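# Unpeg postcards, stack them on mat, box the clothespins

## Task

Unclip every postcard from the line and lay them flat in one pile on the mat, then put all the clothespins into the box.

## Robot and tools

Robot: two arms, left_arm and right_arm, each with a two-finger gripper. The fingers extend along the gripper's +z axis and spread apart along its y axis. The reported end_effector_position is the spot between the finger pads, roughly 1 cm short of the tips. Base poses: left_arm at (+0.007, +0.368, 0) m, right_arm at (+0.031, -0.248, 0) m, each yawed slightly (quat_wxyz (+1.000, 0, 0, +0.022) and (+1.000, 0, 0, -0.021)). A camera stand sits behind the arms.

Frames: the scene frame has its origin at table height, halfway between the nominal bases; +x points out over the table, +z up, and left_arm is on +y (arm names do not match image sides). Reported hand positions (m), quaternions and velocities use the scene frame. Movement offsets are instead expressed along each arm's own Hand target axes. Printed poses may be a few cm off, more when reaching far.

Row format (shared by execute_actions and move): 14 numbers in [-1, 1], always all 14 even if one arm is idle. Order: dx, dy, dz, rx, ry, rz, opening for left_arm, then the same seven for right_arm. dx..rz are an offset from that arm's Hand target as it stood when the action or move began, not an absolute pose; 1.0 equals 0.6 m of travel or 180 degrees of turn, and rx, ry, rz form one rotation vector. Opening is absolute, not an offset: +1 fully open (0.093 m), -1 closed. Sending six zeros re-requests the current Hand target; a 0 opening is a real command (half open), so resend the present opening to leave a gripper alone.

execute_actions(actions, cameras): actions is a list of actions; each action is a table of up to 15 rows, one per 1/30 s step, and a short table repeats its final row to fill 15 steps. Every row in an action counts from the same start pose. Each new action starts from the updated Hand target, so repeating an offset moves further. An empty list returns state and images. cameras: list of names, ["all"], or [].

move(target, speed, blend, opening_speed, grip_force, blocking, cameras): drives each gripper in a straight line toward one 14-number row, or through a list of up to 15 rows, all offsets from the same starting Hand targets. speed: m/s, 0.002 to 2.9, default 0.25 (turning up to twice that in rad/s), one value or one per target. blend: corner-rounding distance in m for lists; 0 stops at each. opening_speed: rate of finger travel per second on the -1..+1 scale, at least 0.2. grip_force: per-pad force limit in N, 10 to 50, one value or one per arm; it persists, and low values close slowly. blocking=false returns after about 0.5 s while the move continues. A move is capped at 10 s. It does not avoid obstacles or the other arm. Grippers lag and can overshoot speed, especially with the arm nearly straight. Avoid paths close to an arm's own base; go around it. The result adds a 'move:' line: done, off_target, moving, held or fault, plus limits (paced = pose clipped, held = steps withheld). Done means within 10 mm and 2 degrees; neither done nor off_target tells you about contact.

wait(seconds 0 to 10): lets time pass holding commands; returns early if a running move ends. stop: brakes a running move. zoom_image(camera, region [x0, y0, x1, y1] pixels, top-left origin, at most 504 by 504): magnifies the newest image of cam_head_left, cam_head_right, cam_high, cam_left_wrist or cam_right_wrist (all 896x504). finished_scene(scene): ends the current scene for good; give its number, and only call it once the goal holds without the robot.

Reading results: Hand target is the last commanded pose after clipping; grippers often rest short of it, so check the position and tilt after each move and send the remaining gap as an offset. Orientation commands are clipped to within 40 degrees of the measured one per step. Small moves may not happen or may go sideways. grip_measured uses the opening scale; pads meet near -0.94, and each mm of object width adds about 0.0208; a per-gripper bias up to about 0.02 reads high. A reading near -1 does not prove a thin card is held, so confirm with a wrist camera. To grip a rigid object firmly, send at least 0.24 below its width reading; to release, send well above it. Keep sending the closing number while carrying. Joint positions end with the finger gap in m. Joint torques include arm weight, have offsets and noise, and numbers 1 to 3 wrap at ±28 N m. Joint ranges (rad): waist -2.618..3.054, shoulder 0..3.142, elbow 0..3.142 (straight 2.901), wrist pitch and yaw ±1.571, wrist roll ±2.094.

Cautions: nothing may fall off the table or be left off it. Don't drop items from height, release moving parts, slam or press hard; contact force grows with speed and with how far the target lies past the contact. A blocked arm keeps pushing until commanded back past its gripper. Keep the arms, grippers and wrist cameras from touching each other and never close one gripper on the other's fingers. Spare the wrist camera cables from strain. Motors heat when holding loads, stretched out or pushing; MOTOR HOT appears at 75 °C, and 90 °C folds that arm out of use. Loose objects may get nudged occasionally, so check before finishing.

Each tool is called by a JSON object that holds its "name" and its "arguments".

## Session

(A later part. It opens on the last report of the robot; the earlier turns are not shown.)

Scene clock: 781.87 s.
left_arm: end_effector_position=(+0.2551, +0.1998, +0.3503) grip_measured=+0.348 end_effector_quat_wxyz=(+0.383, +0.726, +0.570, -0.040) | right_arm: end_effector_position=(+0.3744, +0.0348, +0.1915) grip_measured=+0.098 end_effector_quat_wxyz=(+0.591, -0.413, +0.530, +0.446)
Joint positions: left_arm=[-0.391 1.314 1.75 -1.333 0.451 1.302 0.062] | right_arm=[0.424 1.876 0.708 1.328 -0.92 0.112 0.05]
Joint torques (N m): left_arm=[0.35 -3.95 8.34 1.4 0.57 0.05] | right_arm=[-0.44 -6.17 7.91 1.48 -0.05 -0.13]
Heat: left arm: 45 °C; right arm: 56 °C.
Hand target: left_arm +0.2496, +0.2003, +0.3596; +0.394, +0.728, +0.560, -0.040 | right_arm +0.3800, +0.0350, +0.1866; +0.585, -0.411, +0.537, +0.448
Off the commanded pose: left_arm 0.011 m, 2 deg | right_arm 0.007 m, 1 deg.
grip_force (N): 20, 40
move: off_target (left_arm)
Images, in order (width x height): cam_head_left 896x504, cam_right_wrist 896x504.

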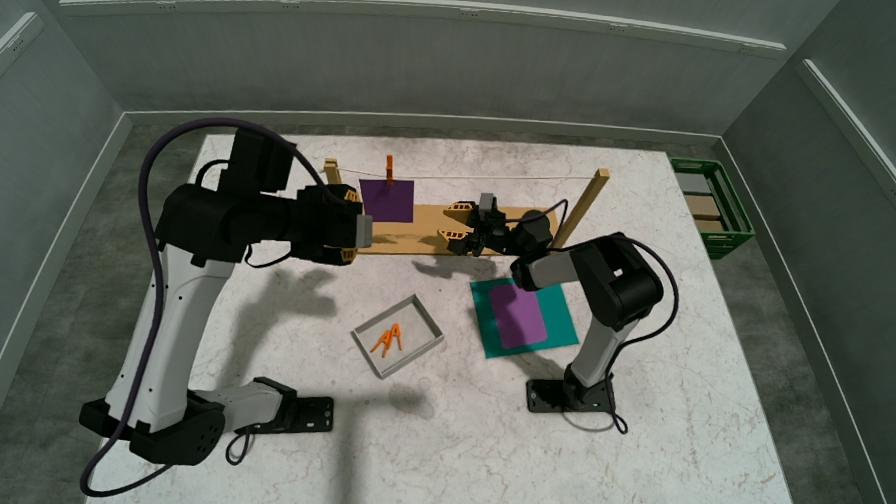

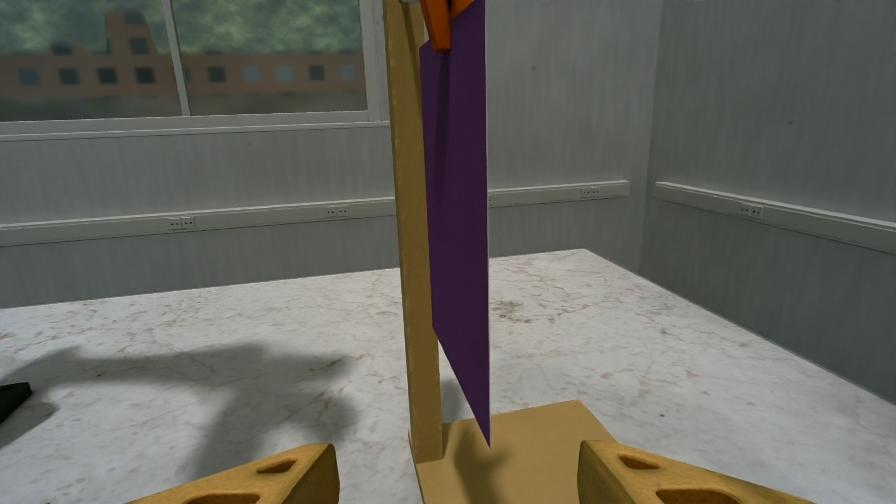

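{"name": "move", "arguments": {"target": [0,0,0,0,0,0,0.35,0.0482,-0.0153,0.1385,0,0,0,0.1], "speed": 0.06, "cameras": ["cam_right_wrist","cam_left_wrist","cam_head_left"]}}

Scene clock: 788.87 s.
left_arm: end_effector_position=(+0.2551, +0.1998, +0.3503) grip_measured=+0.348 end_effector_quat_wxyz=(+0.383, +0.726, +0.570, -0.040) | right_arm: end_effector_position=(+0.4063, +0.1104, +0.1722) grip_measured=+0.098 end_effector_quat_wxyz=(+0.586, -0.410, +0.532, +0.453)
Joint positions: left_arm=[-0.391 1.314 1.75 -1.333 0.451 1.302 0.062] | right_arm=[0.574 2.103 0.976 1.265 -0.78 0.098 0.05]
Joint torques (N m): left_arm=[0.38 -3.89 8.32 1.4 0.58 0.06] | right_arm=[0.47 -8.1 8.36 1.59 0.11 -0.31]
Heat: left arm: 45 °C; right arm: 55 °C.
Hand target: left_arm +0.2496, +0.2003, +0.3596; +0.394, +0.728, +0.560, -0.040 | right_arm +0.4111, +0.1149, +0.1648; +0.585, -0.411, +0.537, +0.448
Off the commanded pose: left_arm 0.011 m, 2 deg | right_arm 0.010 m, 1 deg.
grip_force (N): 20, 40
move: off_target (left_arm)
Images, in order (width x height): cam_head_left 896x504, cam_left_wrist 896x504, cam_right_wrist 896x504.

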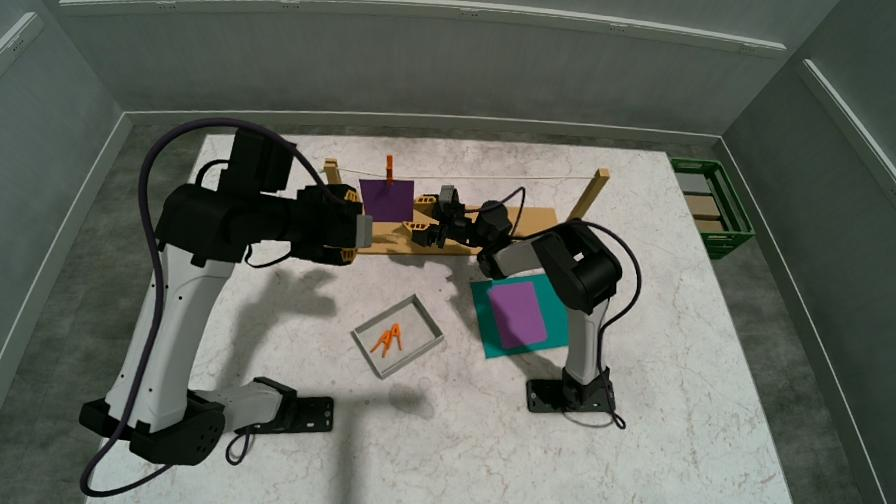

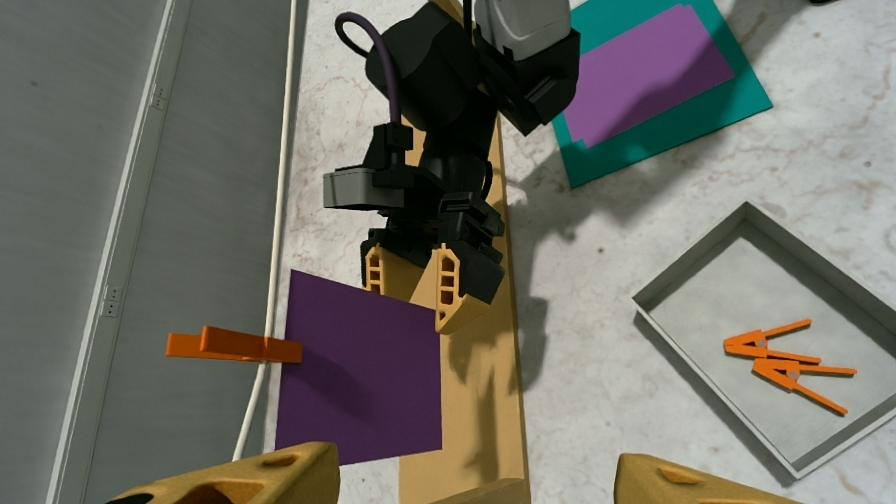

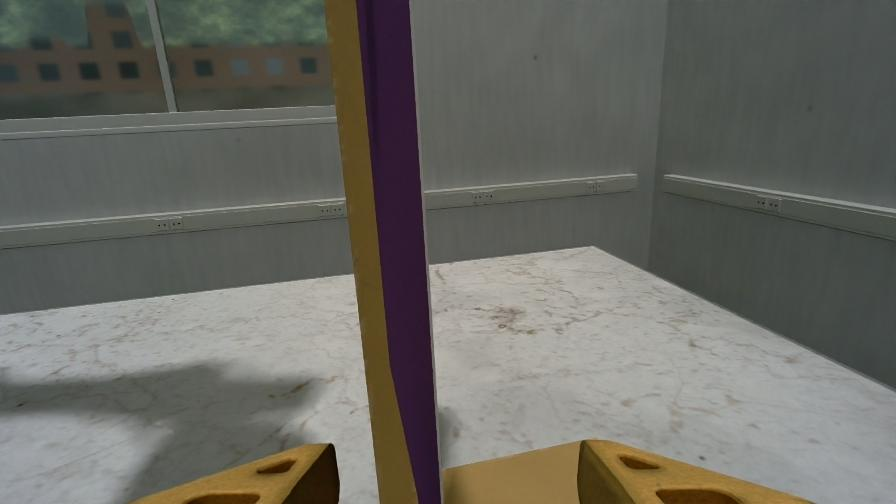

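{"name": "move", "arguments": {"target": [0,0,0,0,0,0,0.35,0.0088,0.0086,0.0057,0,0,0,0.1], "speed": 0.05}}

{"name": "move", "arguments": {"target": [0,0,0,0,0,0,0.35,0,0,0,0,0,0,-1], "speed": 0.05, "grip_force": [40,20], "cameras": ["cam_right_wrist","cam_left_wrist","cam_head_left"]}}

Scene clock: 794.43 s.
left_arm: end_effector_position=(+0.2551, +0.1998, +0.3503) grip_measured=+0.348 end_effector_quat_wxyz=(+0.383, +0.726, +0.570, -0.040) | right_arm: end_effector_position=(+0.4040, +0.1159, +0.1660) grip_measured=+0.098 end_effector_quat_wxyz=(+0.583, -0.410, +0.536, +0.453)
Joint positions: left_arm=[-0.391 1.314 1.75 -1.333 0.451 1.302 0.062] | right_arm=[0.589 2.116 0.976 1.265 -0.763 0.095 0.05]
Joint torques (N m): left_arm=[0.34 -3.92 8.38 1.39 0.57 0.05] | right_arm=[0.49 -8.18 7.84 1.75 0.12 -0.3]
Heat: left arm: 45 °C; right arm: 55 °C.
Hand target: left_arm +0.2496, +0.2003, +0.3596; +0.394, +0.728, +0.560, -0.040 | right_arm +0.4071, +0.1199, +0.1599; +0.585, -0.411, +0.537, +0.448
Off the commanded pose: left_arm 0.011 m, 2 deg | right_arm 0.008 m, 1 deg.
grip_force (N): 20, 40
move: off_target (left_arm)

Scene clock: 799.13 s.
left_arm: end_effector_position=(+0.2551, +0.1998, +0.3503) grip_measured=+0.348 end_effector_quat_wxyz=(+0.383, +0.726, +0.570, -0.040) | right_arm: end_effector_position=(+0.4041, +0.1159, +0.1660) grip_measured=-0.984 end_effector_quat_wxyz=(+0.583, -0.409, +0.536, +0.453)
Joint positions: left_arm=[-0.391 1.314 1.75 -1.333 0.451 1.302 0.062] | right_arm=[0.589 2.116 0.976 1.265 -0.762 0.095 0]
Joint torques (N m): left_arm=[0.34 -3.85 8.31 1.38 0.57 0.05] | right_arm=[0.49 -8.2 7.86 1.76 0.12 -0.31]
Heat: left arm: 45 °C; right arm: 55 °C.
Hand target: left_arm +0.2496, +0.2003, +0.3596; +0.394, +0.728, +0.560, -0.040 | right_arm +0.4071, +0.1199, +0.1599; +0.585, -0.411, +0.537, +0.448
Off the commanded pose: left_arm 0.011 m, 2 deg | right_arm 0.008 m, 1 deg.
grip_force (N): 40, 20
move: off_target (left_arm)
Images, in order (width x height): cam_head_left 896x504, cam_left_wrist 896x504, cam_right_wrist 896x504.

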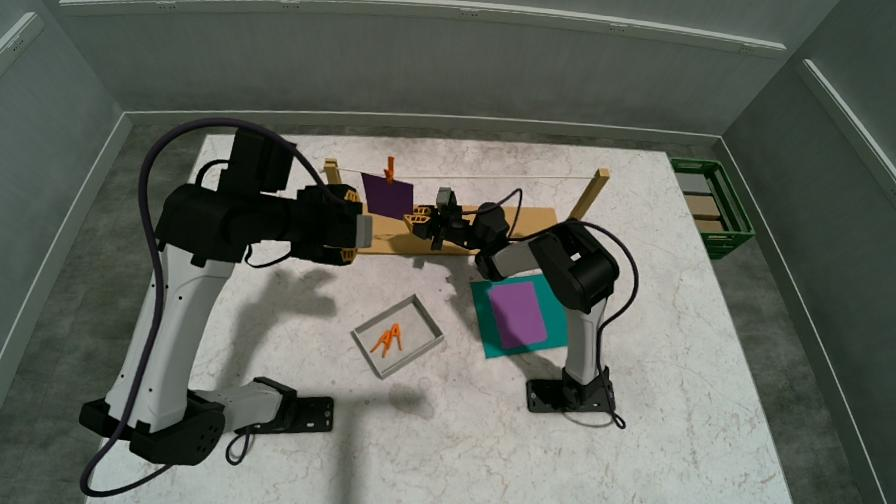

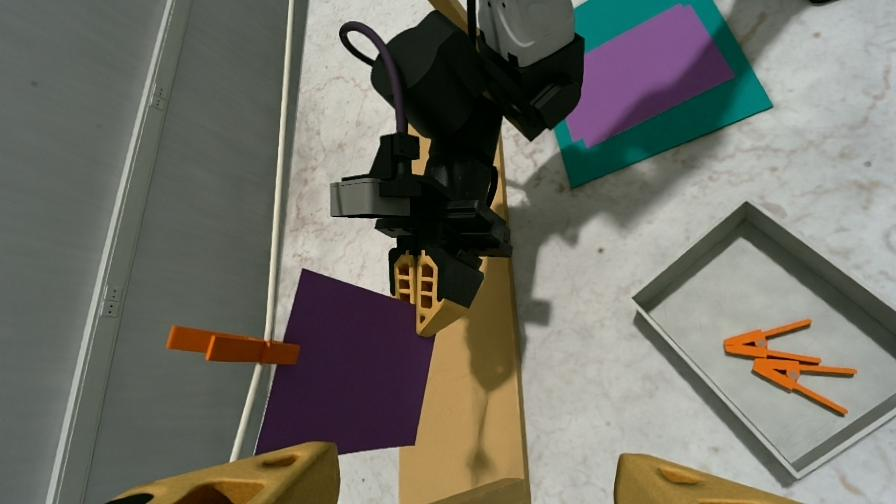

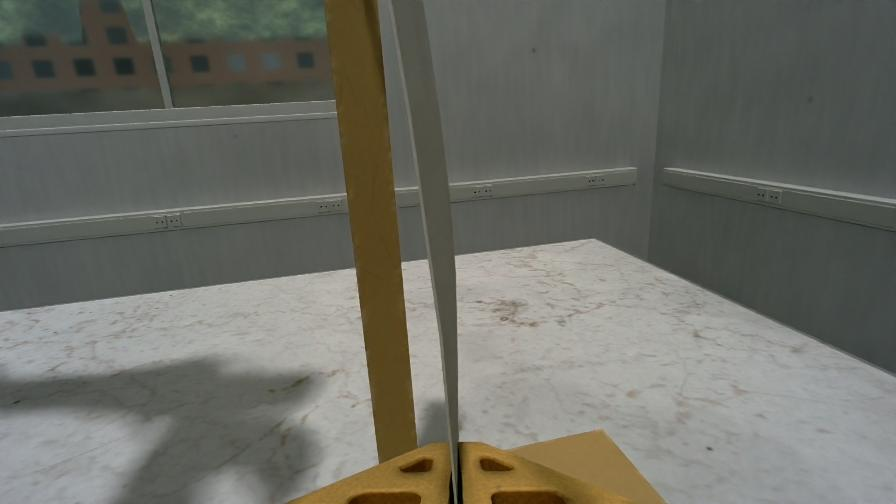

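{"name": "move", "arguments": {"target": [0.0585,0.215,0.035,0,0,0,0.35,0,0,0,0,0,0,-1], "speed": 0.12, "cameras": ["cam_left_wrist","cam_head_left","cam_head_right","cam_high"]}}

Scene clock: 808.03 s.
left_arm: end_effector_position=(+0.3808, +0.2077, +0.3956) grip_measured=+0.348 end_effector_quat_wxyz=(+0.412, +0.715, +0.565, -0.023) | right_arm: end_effector_position=(+0.4041, +0.1159, +0.1660) grip_measured=-0.989 end_effector_quat_wxyz=(+0.583, -0.409, +0.536, +0.453)
Joint positions: left_arm=[-0.229 1.909 2.595 -1.572 0.552 1.418 0.062] | right_arm=[0.589 2.116 0.976 1.265 -0.762 0.095 0]
Joint torques (N m): left_arm=[0.21 -6.12 6.86 1.37 0.63 0.06] | right_arm=[0.5 -8.21 7.86 1.74 0.12 -0.31]
Heat: left arm: 45 °C; right arm: 55 °C.
Hand target: left_arm +0.3798, +0.2066, +0.3959; +0.394, +0.728, +0.560, -0.040 | right_arm +0.4071, +0.1199, +0.1599; +0.585, -0.411, +0.537, +0.448
Off the commanded pose: left_arm 0.002 m, 3 deg | right_arm 0.008 m, 1 deg.
joint sent to its limit (left arm) — joint 4 (wrist pitch), lower limit. The joint targets are off in orientation, not in position.
grip_force (N): 40, 20
move: off_target (left_arm)
Images, in order (width x height): cam_head_left 896x504, cam_head_right 896x504, cam_high 896x504, cam_left_wrist 896x504.

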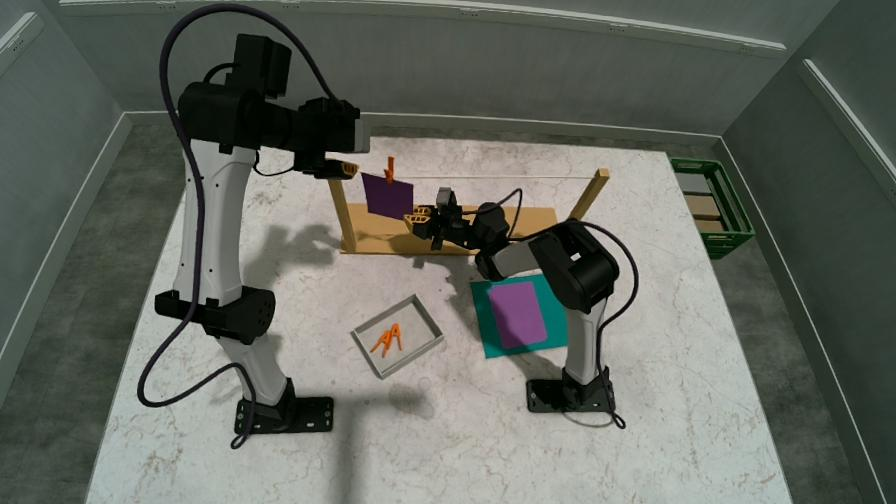

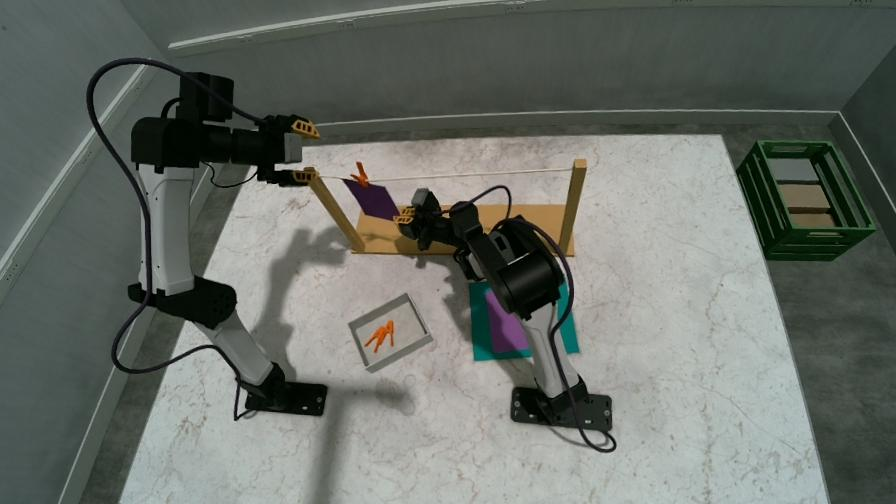

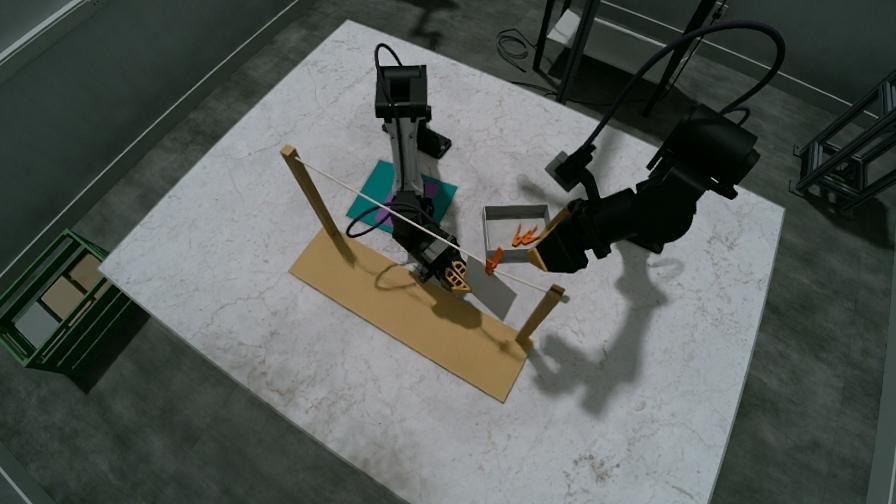

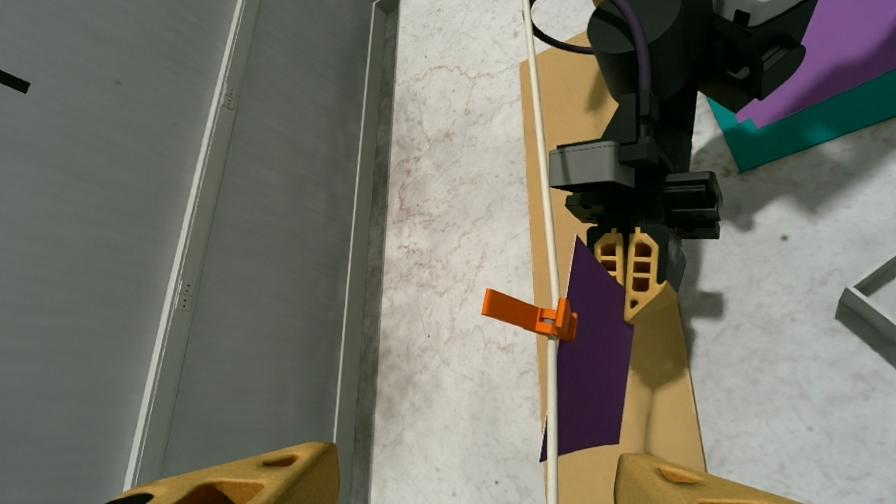

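{"name": "zoom_image", "arguments": {"camera": "cam_left_wrist", "region": [460, 250, 620, 370]}}

{"name": "zoom_image", "arguments": {"camera": "cam_head_right", "region": [290, 130, 450, 250]}}

{"name": "zoom_image", "arguments": {"camera": "cam_high", "region": [430, 210, 590, 330]}}

Scaled by 3.150 from the camera's 896x504 image, which has a finer 1280x720 frame.

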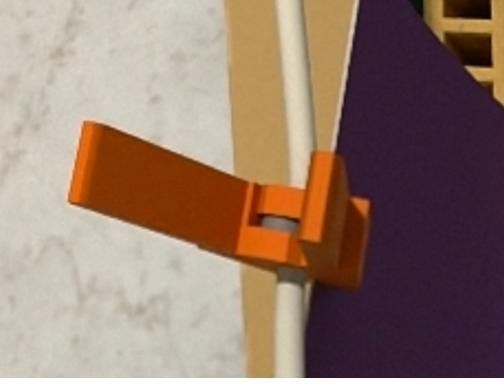

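Scaled by 3.150 from the camera's 896x504 image, which has a finer 1280x720 frame.

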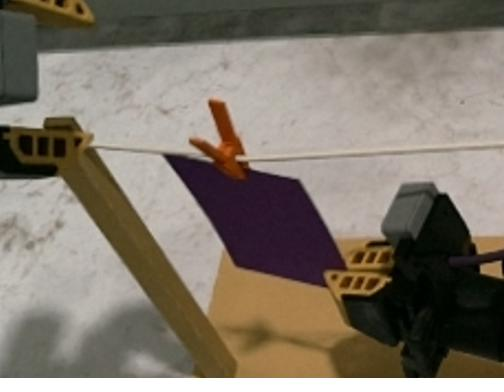

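Scaled by 3.150 from the camera's 896x504 image, which has a finer 1280x720 frame.

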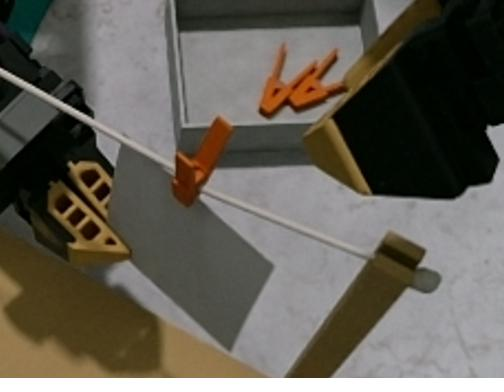

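{"name": "move", "arguments": {"target": [0.006,-0.0255,0.144,0,0,0,0.35,0,0,0,0,0,0,-1], "speed": 0.06, "cameras": ["cam_left_wrist","cam_head_left","cam_head_right","cam_high"]}}

Scene clock: 822.10 s.
left_arm: end_effector_position=(+0.4049, +0.1564, +0.3123) grip_measured=+0.348 end_effector_quat_wxyz=(+0.377, +0.732, +0.566, -0.054) | right_arm: end_effector_position=(+0.4041, +0.1159, +0.1660) grip_measured=-0.989 end_effector_quat_wxyz=(+0.583, -0.409, +0.536, +0.453)
Joint positions: left_arm=[-0.352 1.851 2.127 -1.217 0.498 1.351 0.062] | right_arm=[0.589 2.116 0.976 1.265 -0.762 0.095 0]
Joint torques (N m): left_arm=[-0.4 -10.91 6.31 1.63 0.34 -0.16] | right_arm=[0.55 -8.2 7.86 1.76 0.11 -0.32]
Heat: left arm: 44 °C; right arm: 54 °C.
Hand target: left_arm +0.4013, +0.1570, +0.3268; +0.394, +0.728, +0.560, -0.040 | right_arm +0.4071, +0.1199, +0.1599; +0.585, -0.411, +0.537, +0.448
Off the commanded pose: left_arm 0.015 m, 3 deg | right_arm 0.008 m, 1 deg.
grip_force (N): 40, 20
move: off_target (left_arm)
Images, in order (width x height): cam_head_left 896x504, cam_head_right 896x504, cam_high 896x504, cam_left_wrist 896x504.

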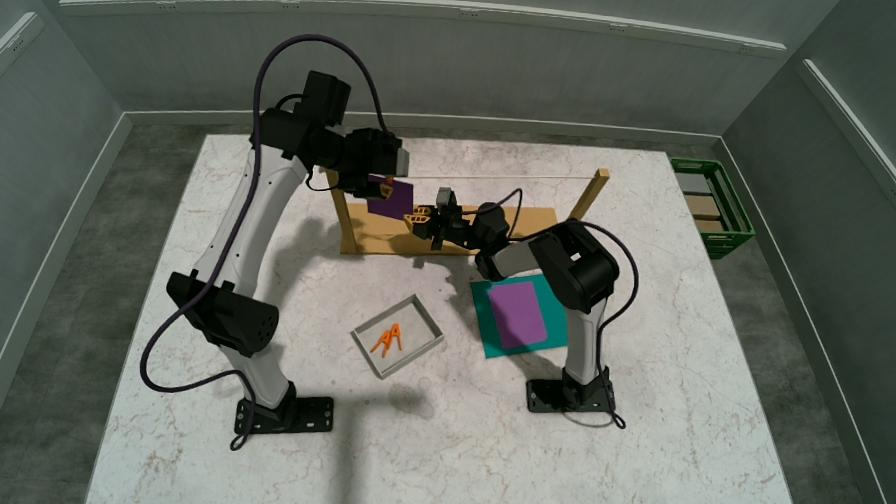

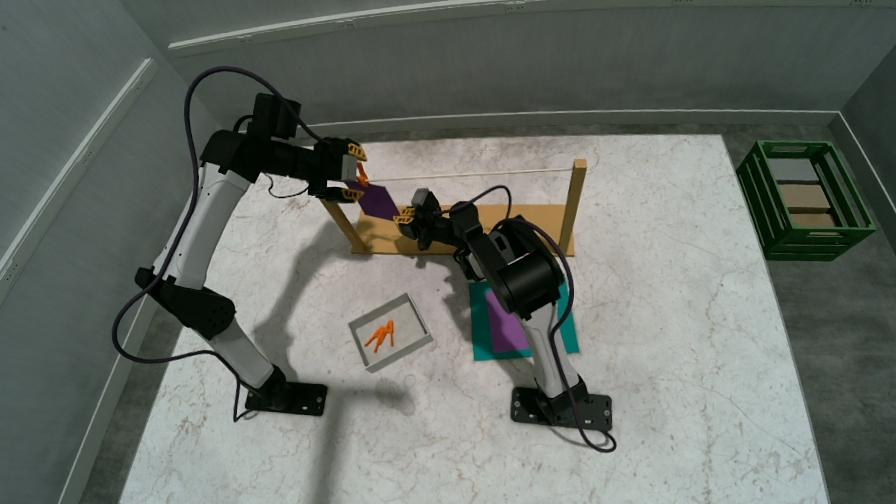

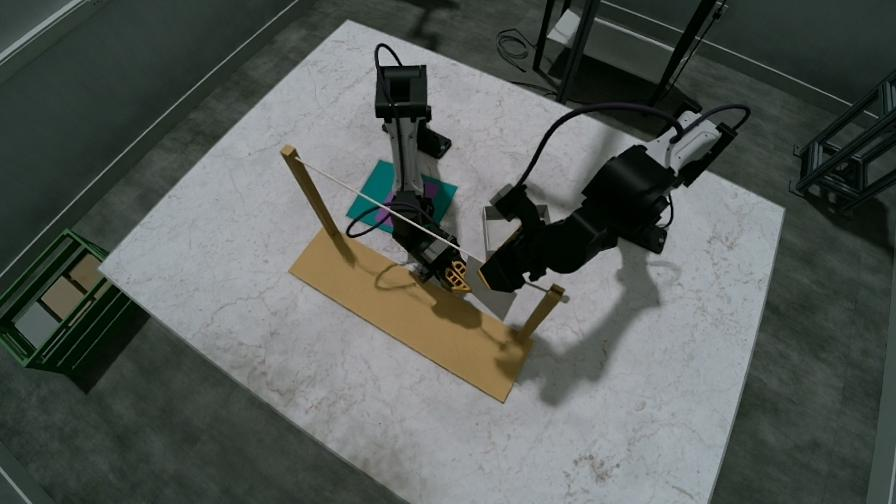

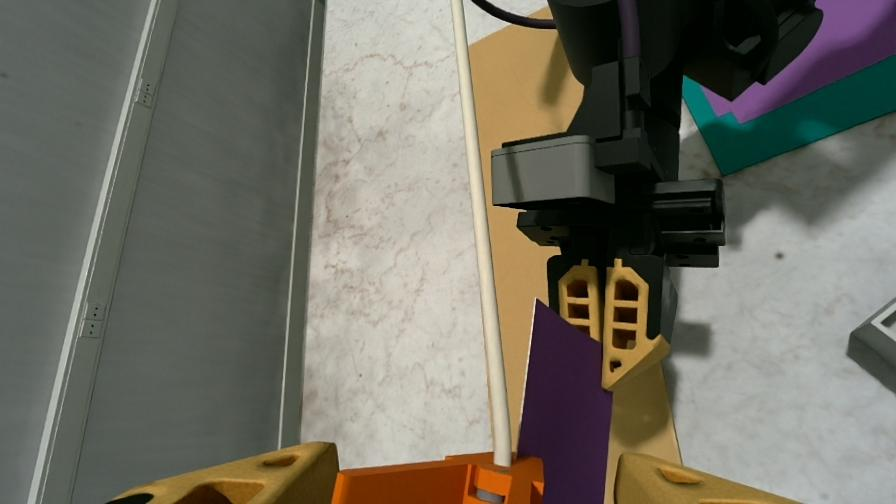

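{"name": "move", "arguments": {"target": [-0.0187,0.013,-0.025,0,0,0,0.35,0,0,0,0,0,0,-1], "speed": 0.06, "cameras": ["cam_left_wrist"]}}

Scene clock: 825.27 s.
left_arm: end_effector_position=(+0.3972, +0.1581, +0.3484) grip_measured=+0.348 end_effector_quat_wxyz=(+0.399, +0.729, +0.555, -0.038) | right_arm: end_effector_position=(+0.4041, +0.1159, +0.1660) grip_measured=-0.989 end_effector_quat_wxyz=(+0.583, -0.409, +0.536, +0.453)
Joint positions: left_arm=[-0.355 1.851 2.26 -1.289 0.495 1.347 0.062] | right_arm=[0.589 2.116 0.976 1.265 -0.762 0.095 0]
Joint torques (N m): left_arm=[-0.51 -6.52 8.34 1.4 0.31 -0.18] | right_arm=[0.51 -8.18 7.84 1.75 0.12 -0.31]
Heat: left arm: 44 °C; right arm: 54 °C.
Hand target: left_arm +0.3979, +0.1569, +0.3467; +0.394, +0.728, +0.559, -0.040 | right_arm +0.4071, +0.1199, +0.1599; +0.585, -0.411, +0.537, +0.448
Off the commanded pose: left_arm 0.002 m, 1 deg | right_arm 0.008 m, 1 deg.
grip_force (N): 40, 20
move: done
Images, in order (width x height): cam_left_wrist 896x504.

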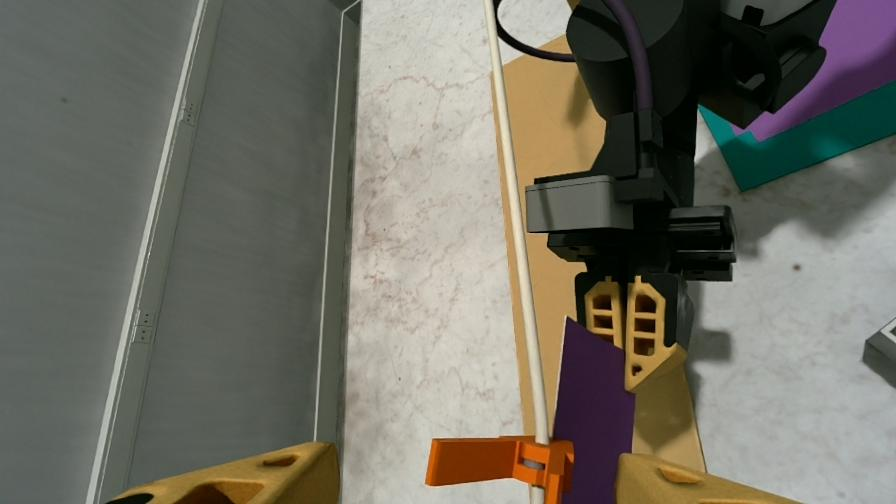

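{"name": "move", "arguments": {"target": [0.0132,-0.0033,0.017,0,0,0,0.35,0,0,0,0,0,0,-1], "speed": 0.04, "cameras": ["cam_left_wrist"]}}

Scene clock: 828.37 s.
left_arm: end_effector_position=(+0.3998, +0.1573, +0.3338) grip_measured=+0.348 end_effector_quat_wxyz=(+0.389, +0.730, +0.560, -0.045) | right_arm: end_effector_position=(+0.4041, +0.1159, +0.1660) grip_measured=-0.989 end_effector_quat_wxyz=(+0.583, -0.409, +0.536, +0.453)
Joint positions: left_arm=[-0.355 1.851 2.208 -1.266 0.495 1.347 0.062] | right_arm=[0.589 2.116 0.976 1.265 -0.762 0.095 0]
Joint torques (N m): left_arm=[-0.06 -7.97 6.2 1.74 0.35 -0.13] | right_arm=[0.49 -8.2 7.84 1.75 0.12 -0.32]
Heat: left arm: 44 °C; right arm: 54 °C.
Hand target: left_arm +0.4031, +0.1569, +0.3348; +0.394, +0.728, +0.559, -0.040 | right_arm +0.4071, +0.1199, +0.1599; +0.585, -0.411, +0.537, +0.448
Off the commanded pose: left_arm 0.004 m, 1 deg | right_arm 0.008 m, 1 deg.
grip_force (N): 40, 20
move: done
Images, in order (width x height): cam_left_wrist 896x504.

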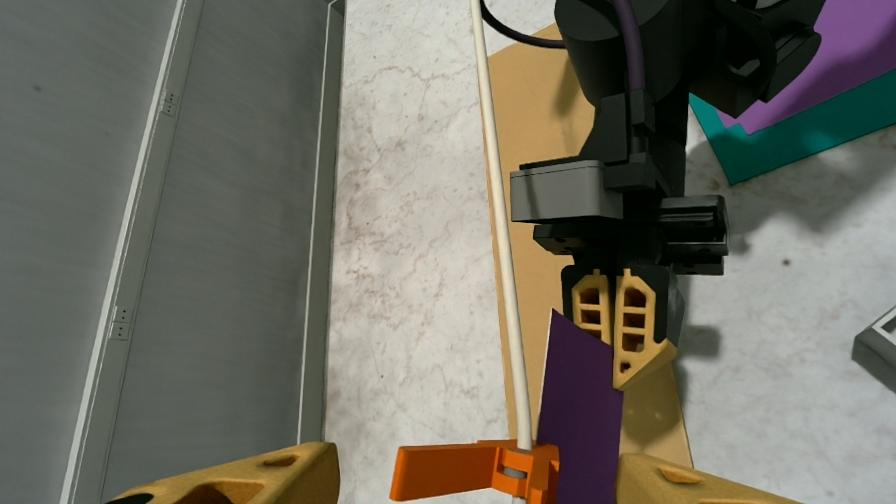

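{"name": "move", "arguments": {"target": [0,0,0,0,0,0,-0.35,0,0,0,0,0,0,-1], "grip_force": [35,20], "cameras": ["cam_left_wrist"]}}

{"name": "move", "arguments": {"target": [0,0,0,0,0,0,-0.7,0,0,0,0,0,0,-1], "grip_force": [35,20], "cameras": ["cam_left_wrist"]}}

Scene clock: 832.70 s.
left_arm: end_effector_position=(+0.4005, +0.1571, +0.3344) grip_measured=-0.344 end_effector_quat_wxyz=(+0.390, +0.730, +0.560, -0.044) | right_arm: end_effector_position=(+0.4041, +0.1159, +0.1660) grip_measured=-0.989 end_effector_quat_wxyz=(+0.583, -0.409, +0.536, +0.453)
Joint positions: left_arm=[-0.355 1.851 2.208 -1.261 0.495 1.347 0.029] | right_arm=[0.589 2.116 0.976 1.265 -0.762 0.095 0]
Joint torques (N m): left_arm=[-0.12 -7.95 6.22 1.65 0.34 -0.13] | right_arm=[0.49 -8.18 7.86 1.75 0.12 -0.31]
Heat: left arm: 44 °C; right arm: 54 °C.
Hand target: left_arm +0.4031, +0.1569, +0.3348; +0.394, +0.728, +0.559, -0.040 | right_arm +0.4071, +0.1199, +0.1599; +0.585, -0.411, +0.537, +0.448
Off the commanded pose: left_arm 0.003 m, 1 deg | right_arm 0.008 m, 1 deg.
grip_force (N): 35, 20
move: done
Images, in order (width x height): cam_left_wrist 896x504.

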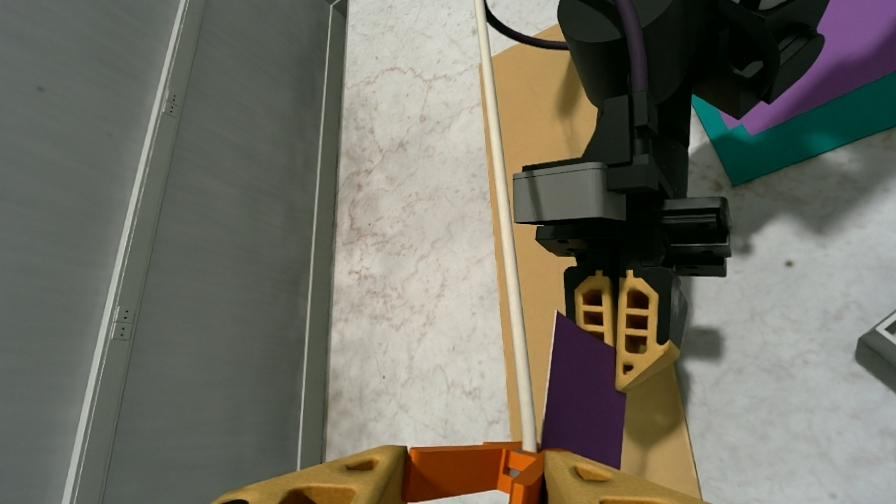

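Scene clock: 834.17 s.
left_arm: end_effector_position=(+0.4013, +0.1568, +0.3351) grip_measured=-0.614 end_effector_quat_wxyz=(+0.392, +0.730, +0.559, -0.043) | right_arm: end_effector_position=(+0.4041, +0.1159, +0.1660) grip_measured=-0.989 end_effector_quat_wxyz=(+0.583, -0.409, +0.536, +0.453)
Joint positions: left_arm=[-0.355 1.851 2.208 -1.256 0.495 1.347 0.016] | right_arm=[0.589 2.116 0.976 1.265 -0.762 0.095 0]
Joint torques (N m): left_arm=[-0.09 -7.98 6.19 1.62 0.34 -0.12] | right_arm=[0.53 -8.23 7.87 1.75 0.12 -0.32]
Heat: left arm: 44 °C; right arm: 54 °C.
Hand target: left_arm +0.4031, +0.1569, +0.3348; +0.394, +0.728, +0.559, -0.040 | right_arm +0.4071, +0.1199, +0.1599; +0.585, -0.411, +0.537, +0.448
Off the commanded pose: left_arm 0.002 m, 0 deg | right_arm 0.008 m, 1 deg.
grip_force (N): 35, 20
move: done
Images, in order (width x height): cam_left_wrist 896x504.

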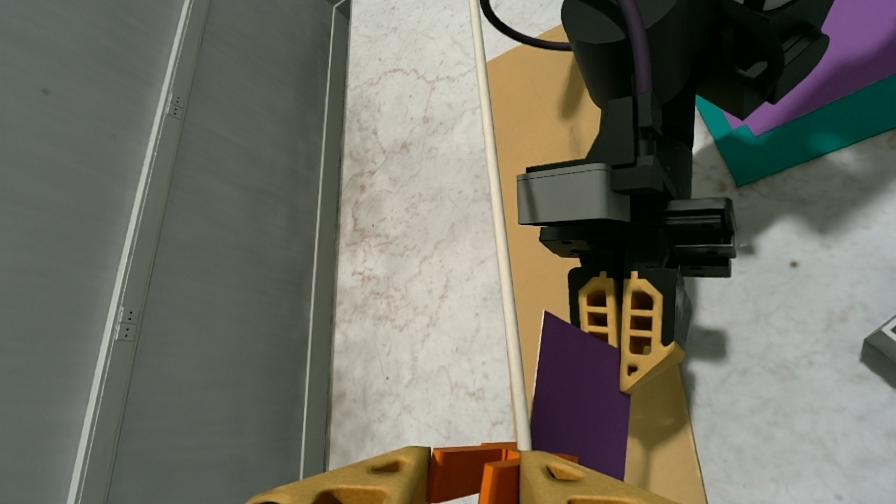

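{"name": "move", "arguments": {"target": [0,0,0,0,0,0,-0.85,0,0,0,0,0,0,-1], "grip_force": [40,20], "cameras": ["cam_left_wrist","cam_head_left"]}}

Scene clock: 836.37 s.
left_arm: end_effector_position=(+0.4013, +0.1568, +0.3351) grip_measured=-0.640 end_effector_quat_wxyz=(+0.392, +0.730, +0.559, -0.043) | right_arm: end_effector_position=(+0.4041, +0.1159, +0.1660) grip_measured=-0.989 end_effector_quat_wxyz=(+0.583, -0.409, +0.536, +0.453)
Joint positions: left_arm=[-0.355 1.851 2.208 -1.256 0.495 1.347 0.015] | right_arm=[0.589 2.116 0.976 1.265 -0.762 0.095 0]
Joint torques (N m): left_arm=[-0.13 -7.95 6.2 1.61 0.34 -0.12] | right_arm=[0.53 -8.2 7.86 1.74 0.12 -0.32]
Heat: left arm: 44 °C; right arm: 54 °C.
Hand target: left_arm +0.4031, +0.1569, +0.3348; +0.394, +0.728, +0.559, -0.040 | right_arm +0.4071, +0.1199, +0.1599; +0.585, -0.411, +0.537, +0.448
Off the commanded pose: left_arm 0.002 m, 0 deg | right_arm 0.008 m, 1 deg.
grip_force (N): 40, 20
move: done
Images, in order (width x height): cam_head_left 896x504, cam_left_wrist 896x504.

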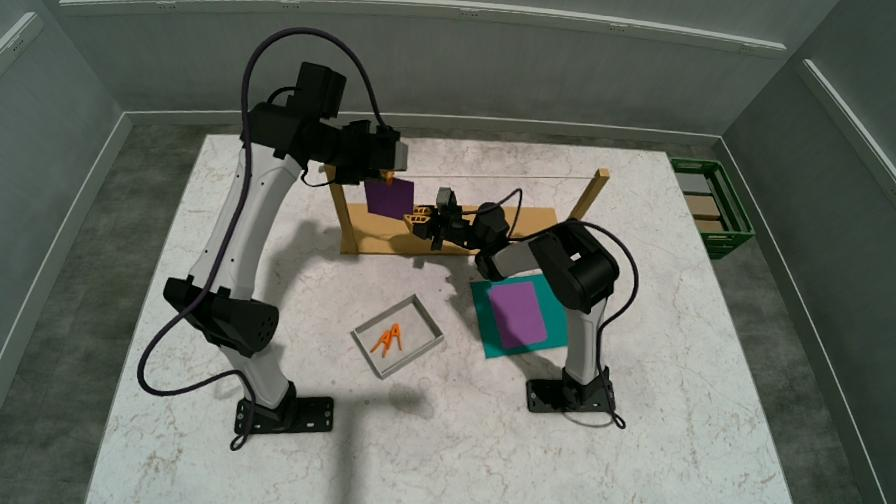

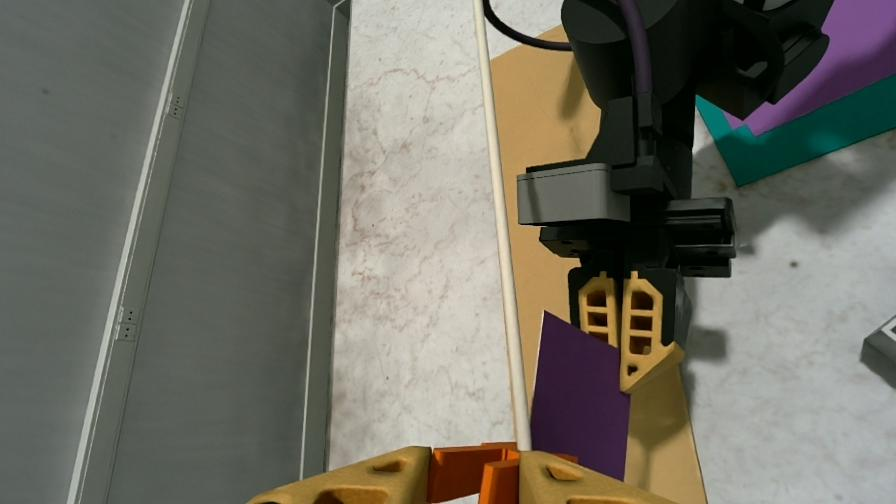

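{"name": "move", "arguments": {"target": [-0.0463,0.048,-0.0633,0,0,0,-0.85,0,0,0,0,0,0,-1], "speed": 0.06, "cameras": ["cam_left_wrist","cam_head_right"]}}

{"name": "zoom_image", "arguments": {"camera": "cam_head_right", "region": [290, 130, 450, 250]}}

Scene clock: 840.97 s.
left_arm: end_effector_position=(+0.4009, +0.1570, +0.3941) grip_measured=-0.643 end_effector_quat_wxyz=(+0.424, +0.719, +0.550, -0.025) | right_arm: end_effector_position=(+0.4041, +0.1159, +0.1660) grip_measured=-0.989 end_effector_quat_wxyz=(+0.583, -0.409, +0.536, +0.453)
Joint positions: left_arm=[-0.355 2.087 2.848 -1.573 0.495 1.323 0.014] | right_arm=[0.589 2.116 0.976 1.265 -0.762 0.095 0]
Joint torques (N m): left_arm=[-0.1 -6.83 6.49 1.49 0.35 -0.16] | right_arm=[0.5 -8.18 7.88 1.75 0.11 -0.31]
Heat: left arm: 44 °C; right arm: 54 °C.
Hand target: left_arm +0.4027, +0.1568, +0.3898; +0.394, +0.728, +0.560, -0.040 | right_arm +0.4071, +0.1199, +0.1599; +0.585, -0.411, +0.537, +0.448
Off the commanded pose: left_arm 0.005 m, 4 deg | right_arm 0.008 m, 1 deg.
joint sent to its limit (left arm) — joint 4 (wrist pitch), lower limit. The joint targets are off in orientation, not in position.
grip_force (N): 40, 20
move: off_target (left_arm)
Images, in order (width x height): cam_head_right 896x504, cam_left_wrist 896x504.

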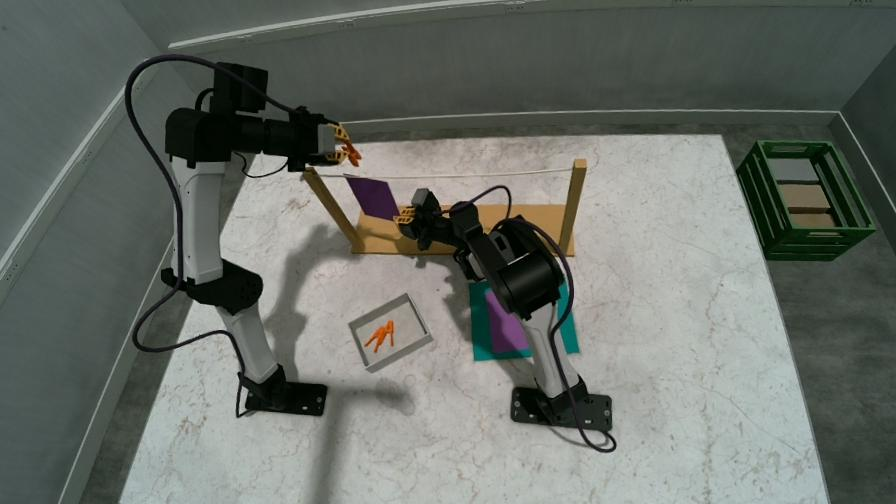

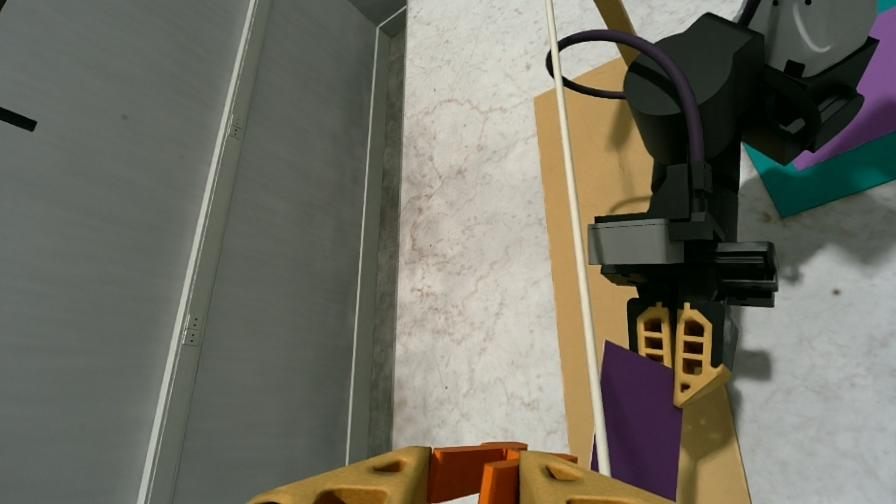

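Scaled by 3.150 from the camera's 896x504 image, which has a finer 1280x720 frame.

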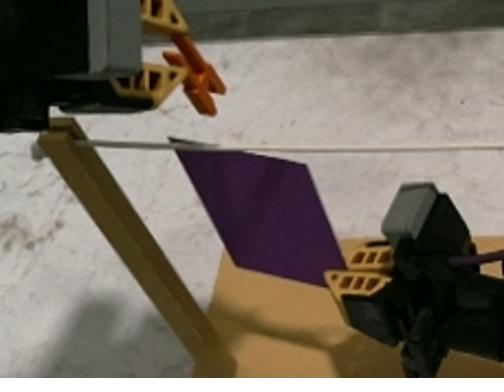

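{"name": "move", "arguments": {"target": [[-0.052,-0.135,-0.0883,0,0,0,-0.85,0,0,0,0,0,0,-1],[0.0207,-0.439,0.1138,0,0,0,-0.85,0,0,0,0,0,0,-1],[0.0683,-0.5077,0.2213,0,0,0,-0.85,0,0,0,0,0,0,-1]], "speed": [0.12,0.2,0.1], "blend": [0.03,0.02,0], "cameras": ["cam_left_wrist","cam_head_right","cam_head_left"]}}

Scene clock: 857.07 s.
left_arm: end_effector_position=(+0.2084, +0.1293, +0.1175) grip_measured=-0.644 end_effector_quat_wxyz=(+0.388, +0.732, +0.558, -0.041) | right_arm: end_effector_position=(+0.4041, +0.1159, +0.1660) grip_measured=-0.989 end_effector_quat_wxyz=(+0.583, -0.409, +0.536, +0.453)
Joint positions: left_arm=[-0.816 1.082 0.603 -0.306 0.181 0.992 0.014] | right_arm=[0.589 2.116 0.976 1.265 -0.762 0.095 0]
Joint torques (N m): left_arm=[-0.53 -1.63 7.53 1.99 0.15 -0.22] | right_arm=[0.49 -8.18 7.84 1.74 0.12 -0.31]
Heat: left arm: 44 °C; right arm: 54 °C.
Hand target: left_arm +0.2109, +0.1264, +0.1171; +0.394, +0.728, +0.560, -0.040 | right_arm +0.4071, +0.1199, +0.1599; +0.585, -0.411, +0.537, +0.448
Off the commanded pose: left_arm 0.004 m, 1 deg | right_arm 0.008 m, 1 deg.
grip_force (N): 40, 20
move: done
Images, in order (width x height): cam_head_left 896x504, cam_head_right 896x504, cam_left_wrist 896x504.

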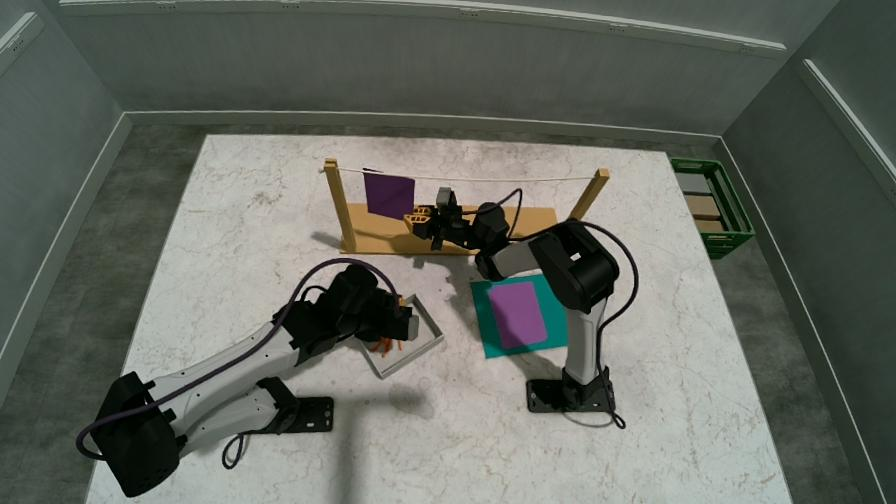

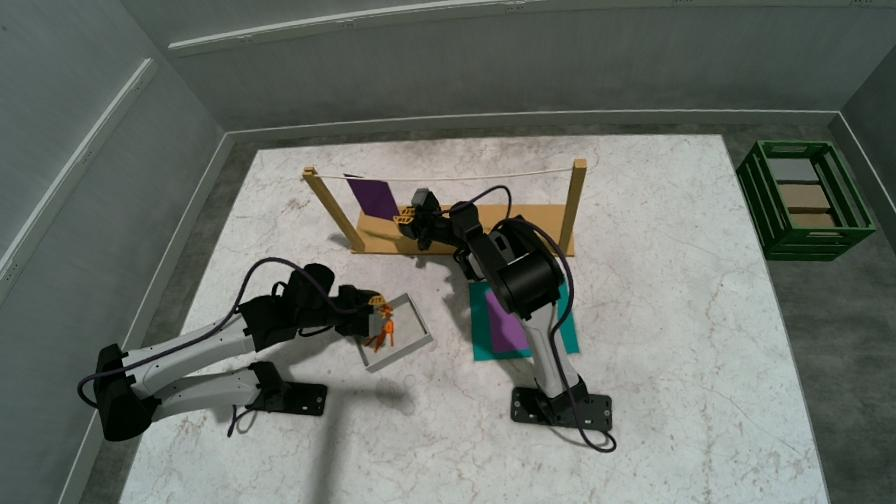

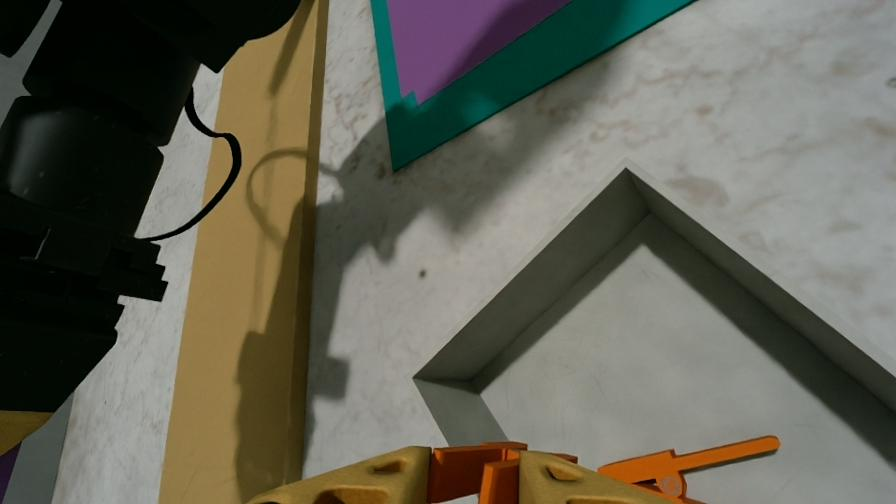

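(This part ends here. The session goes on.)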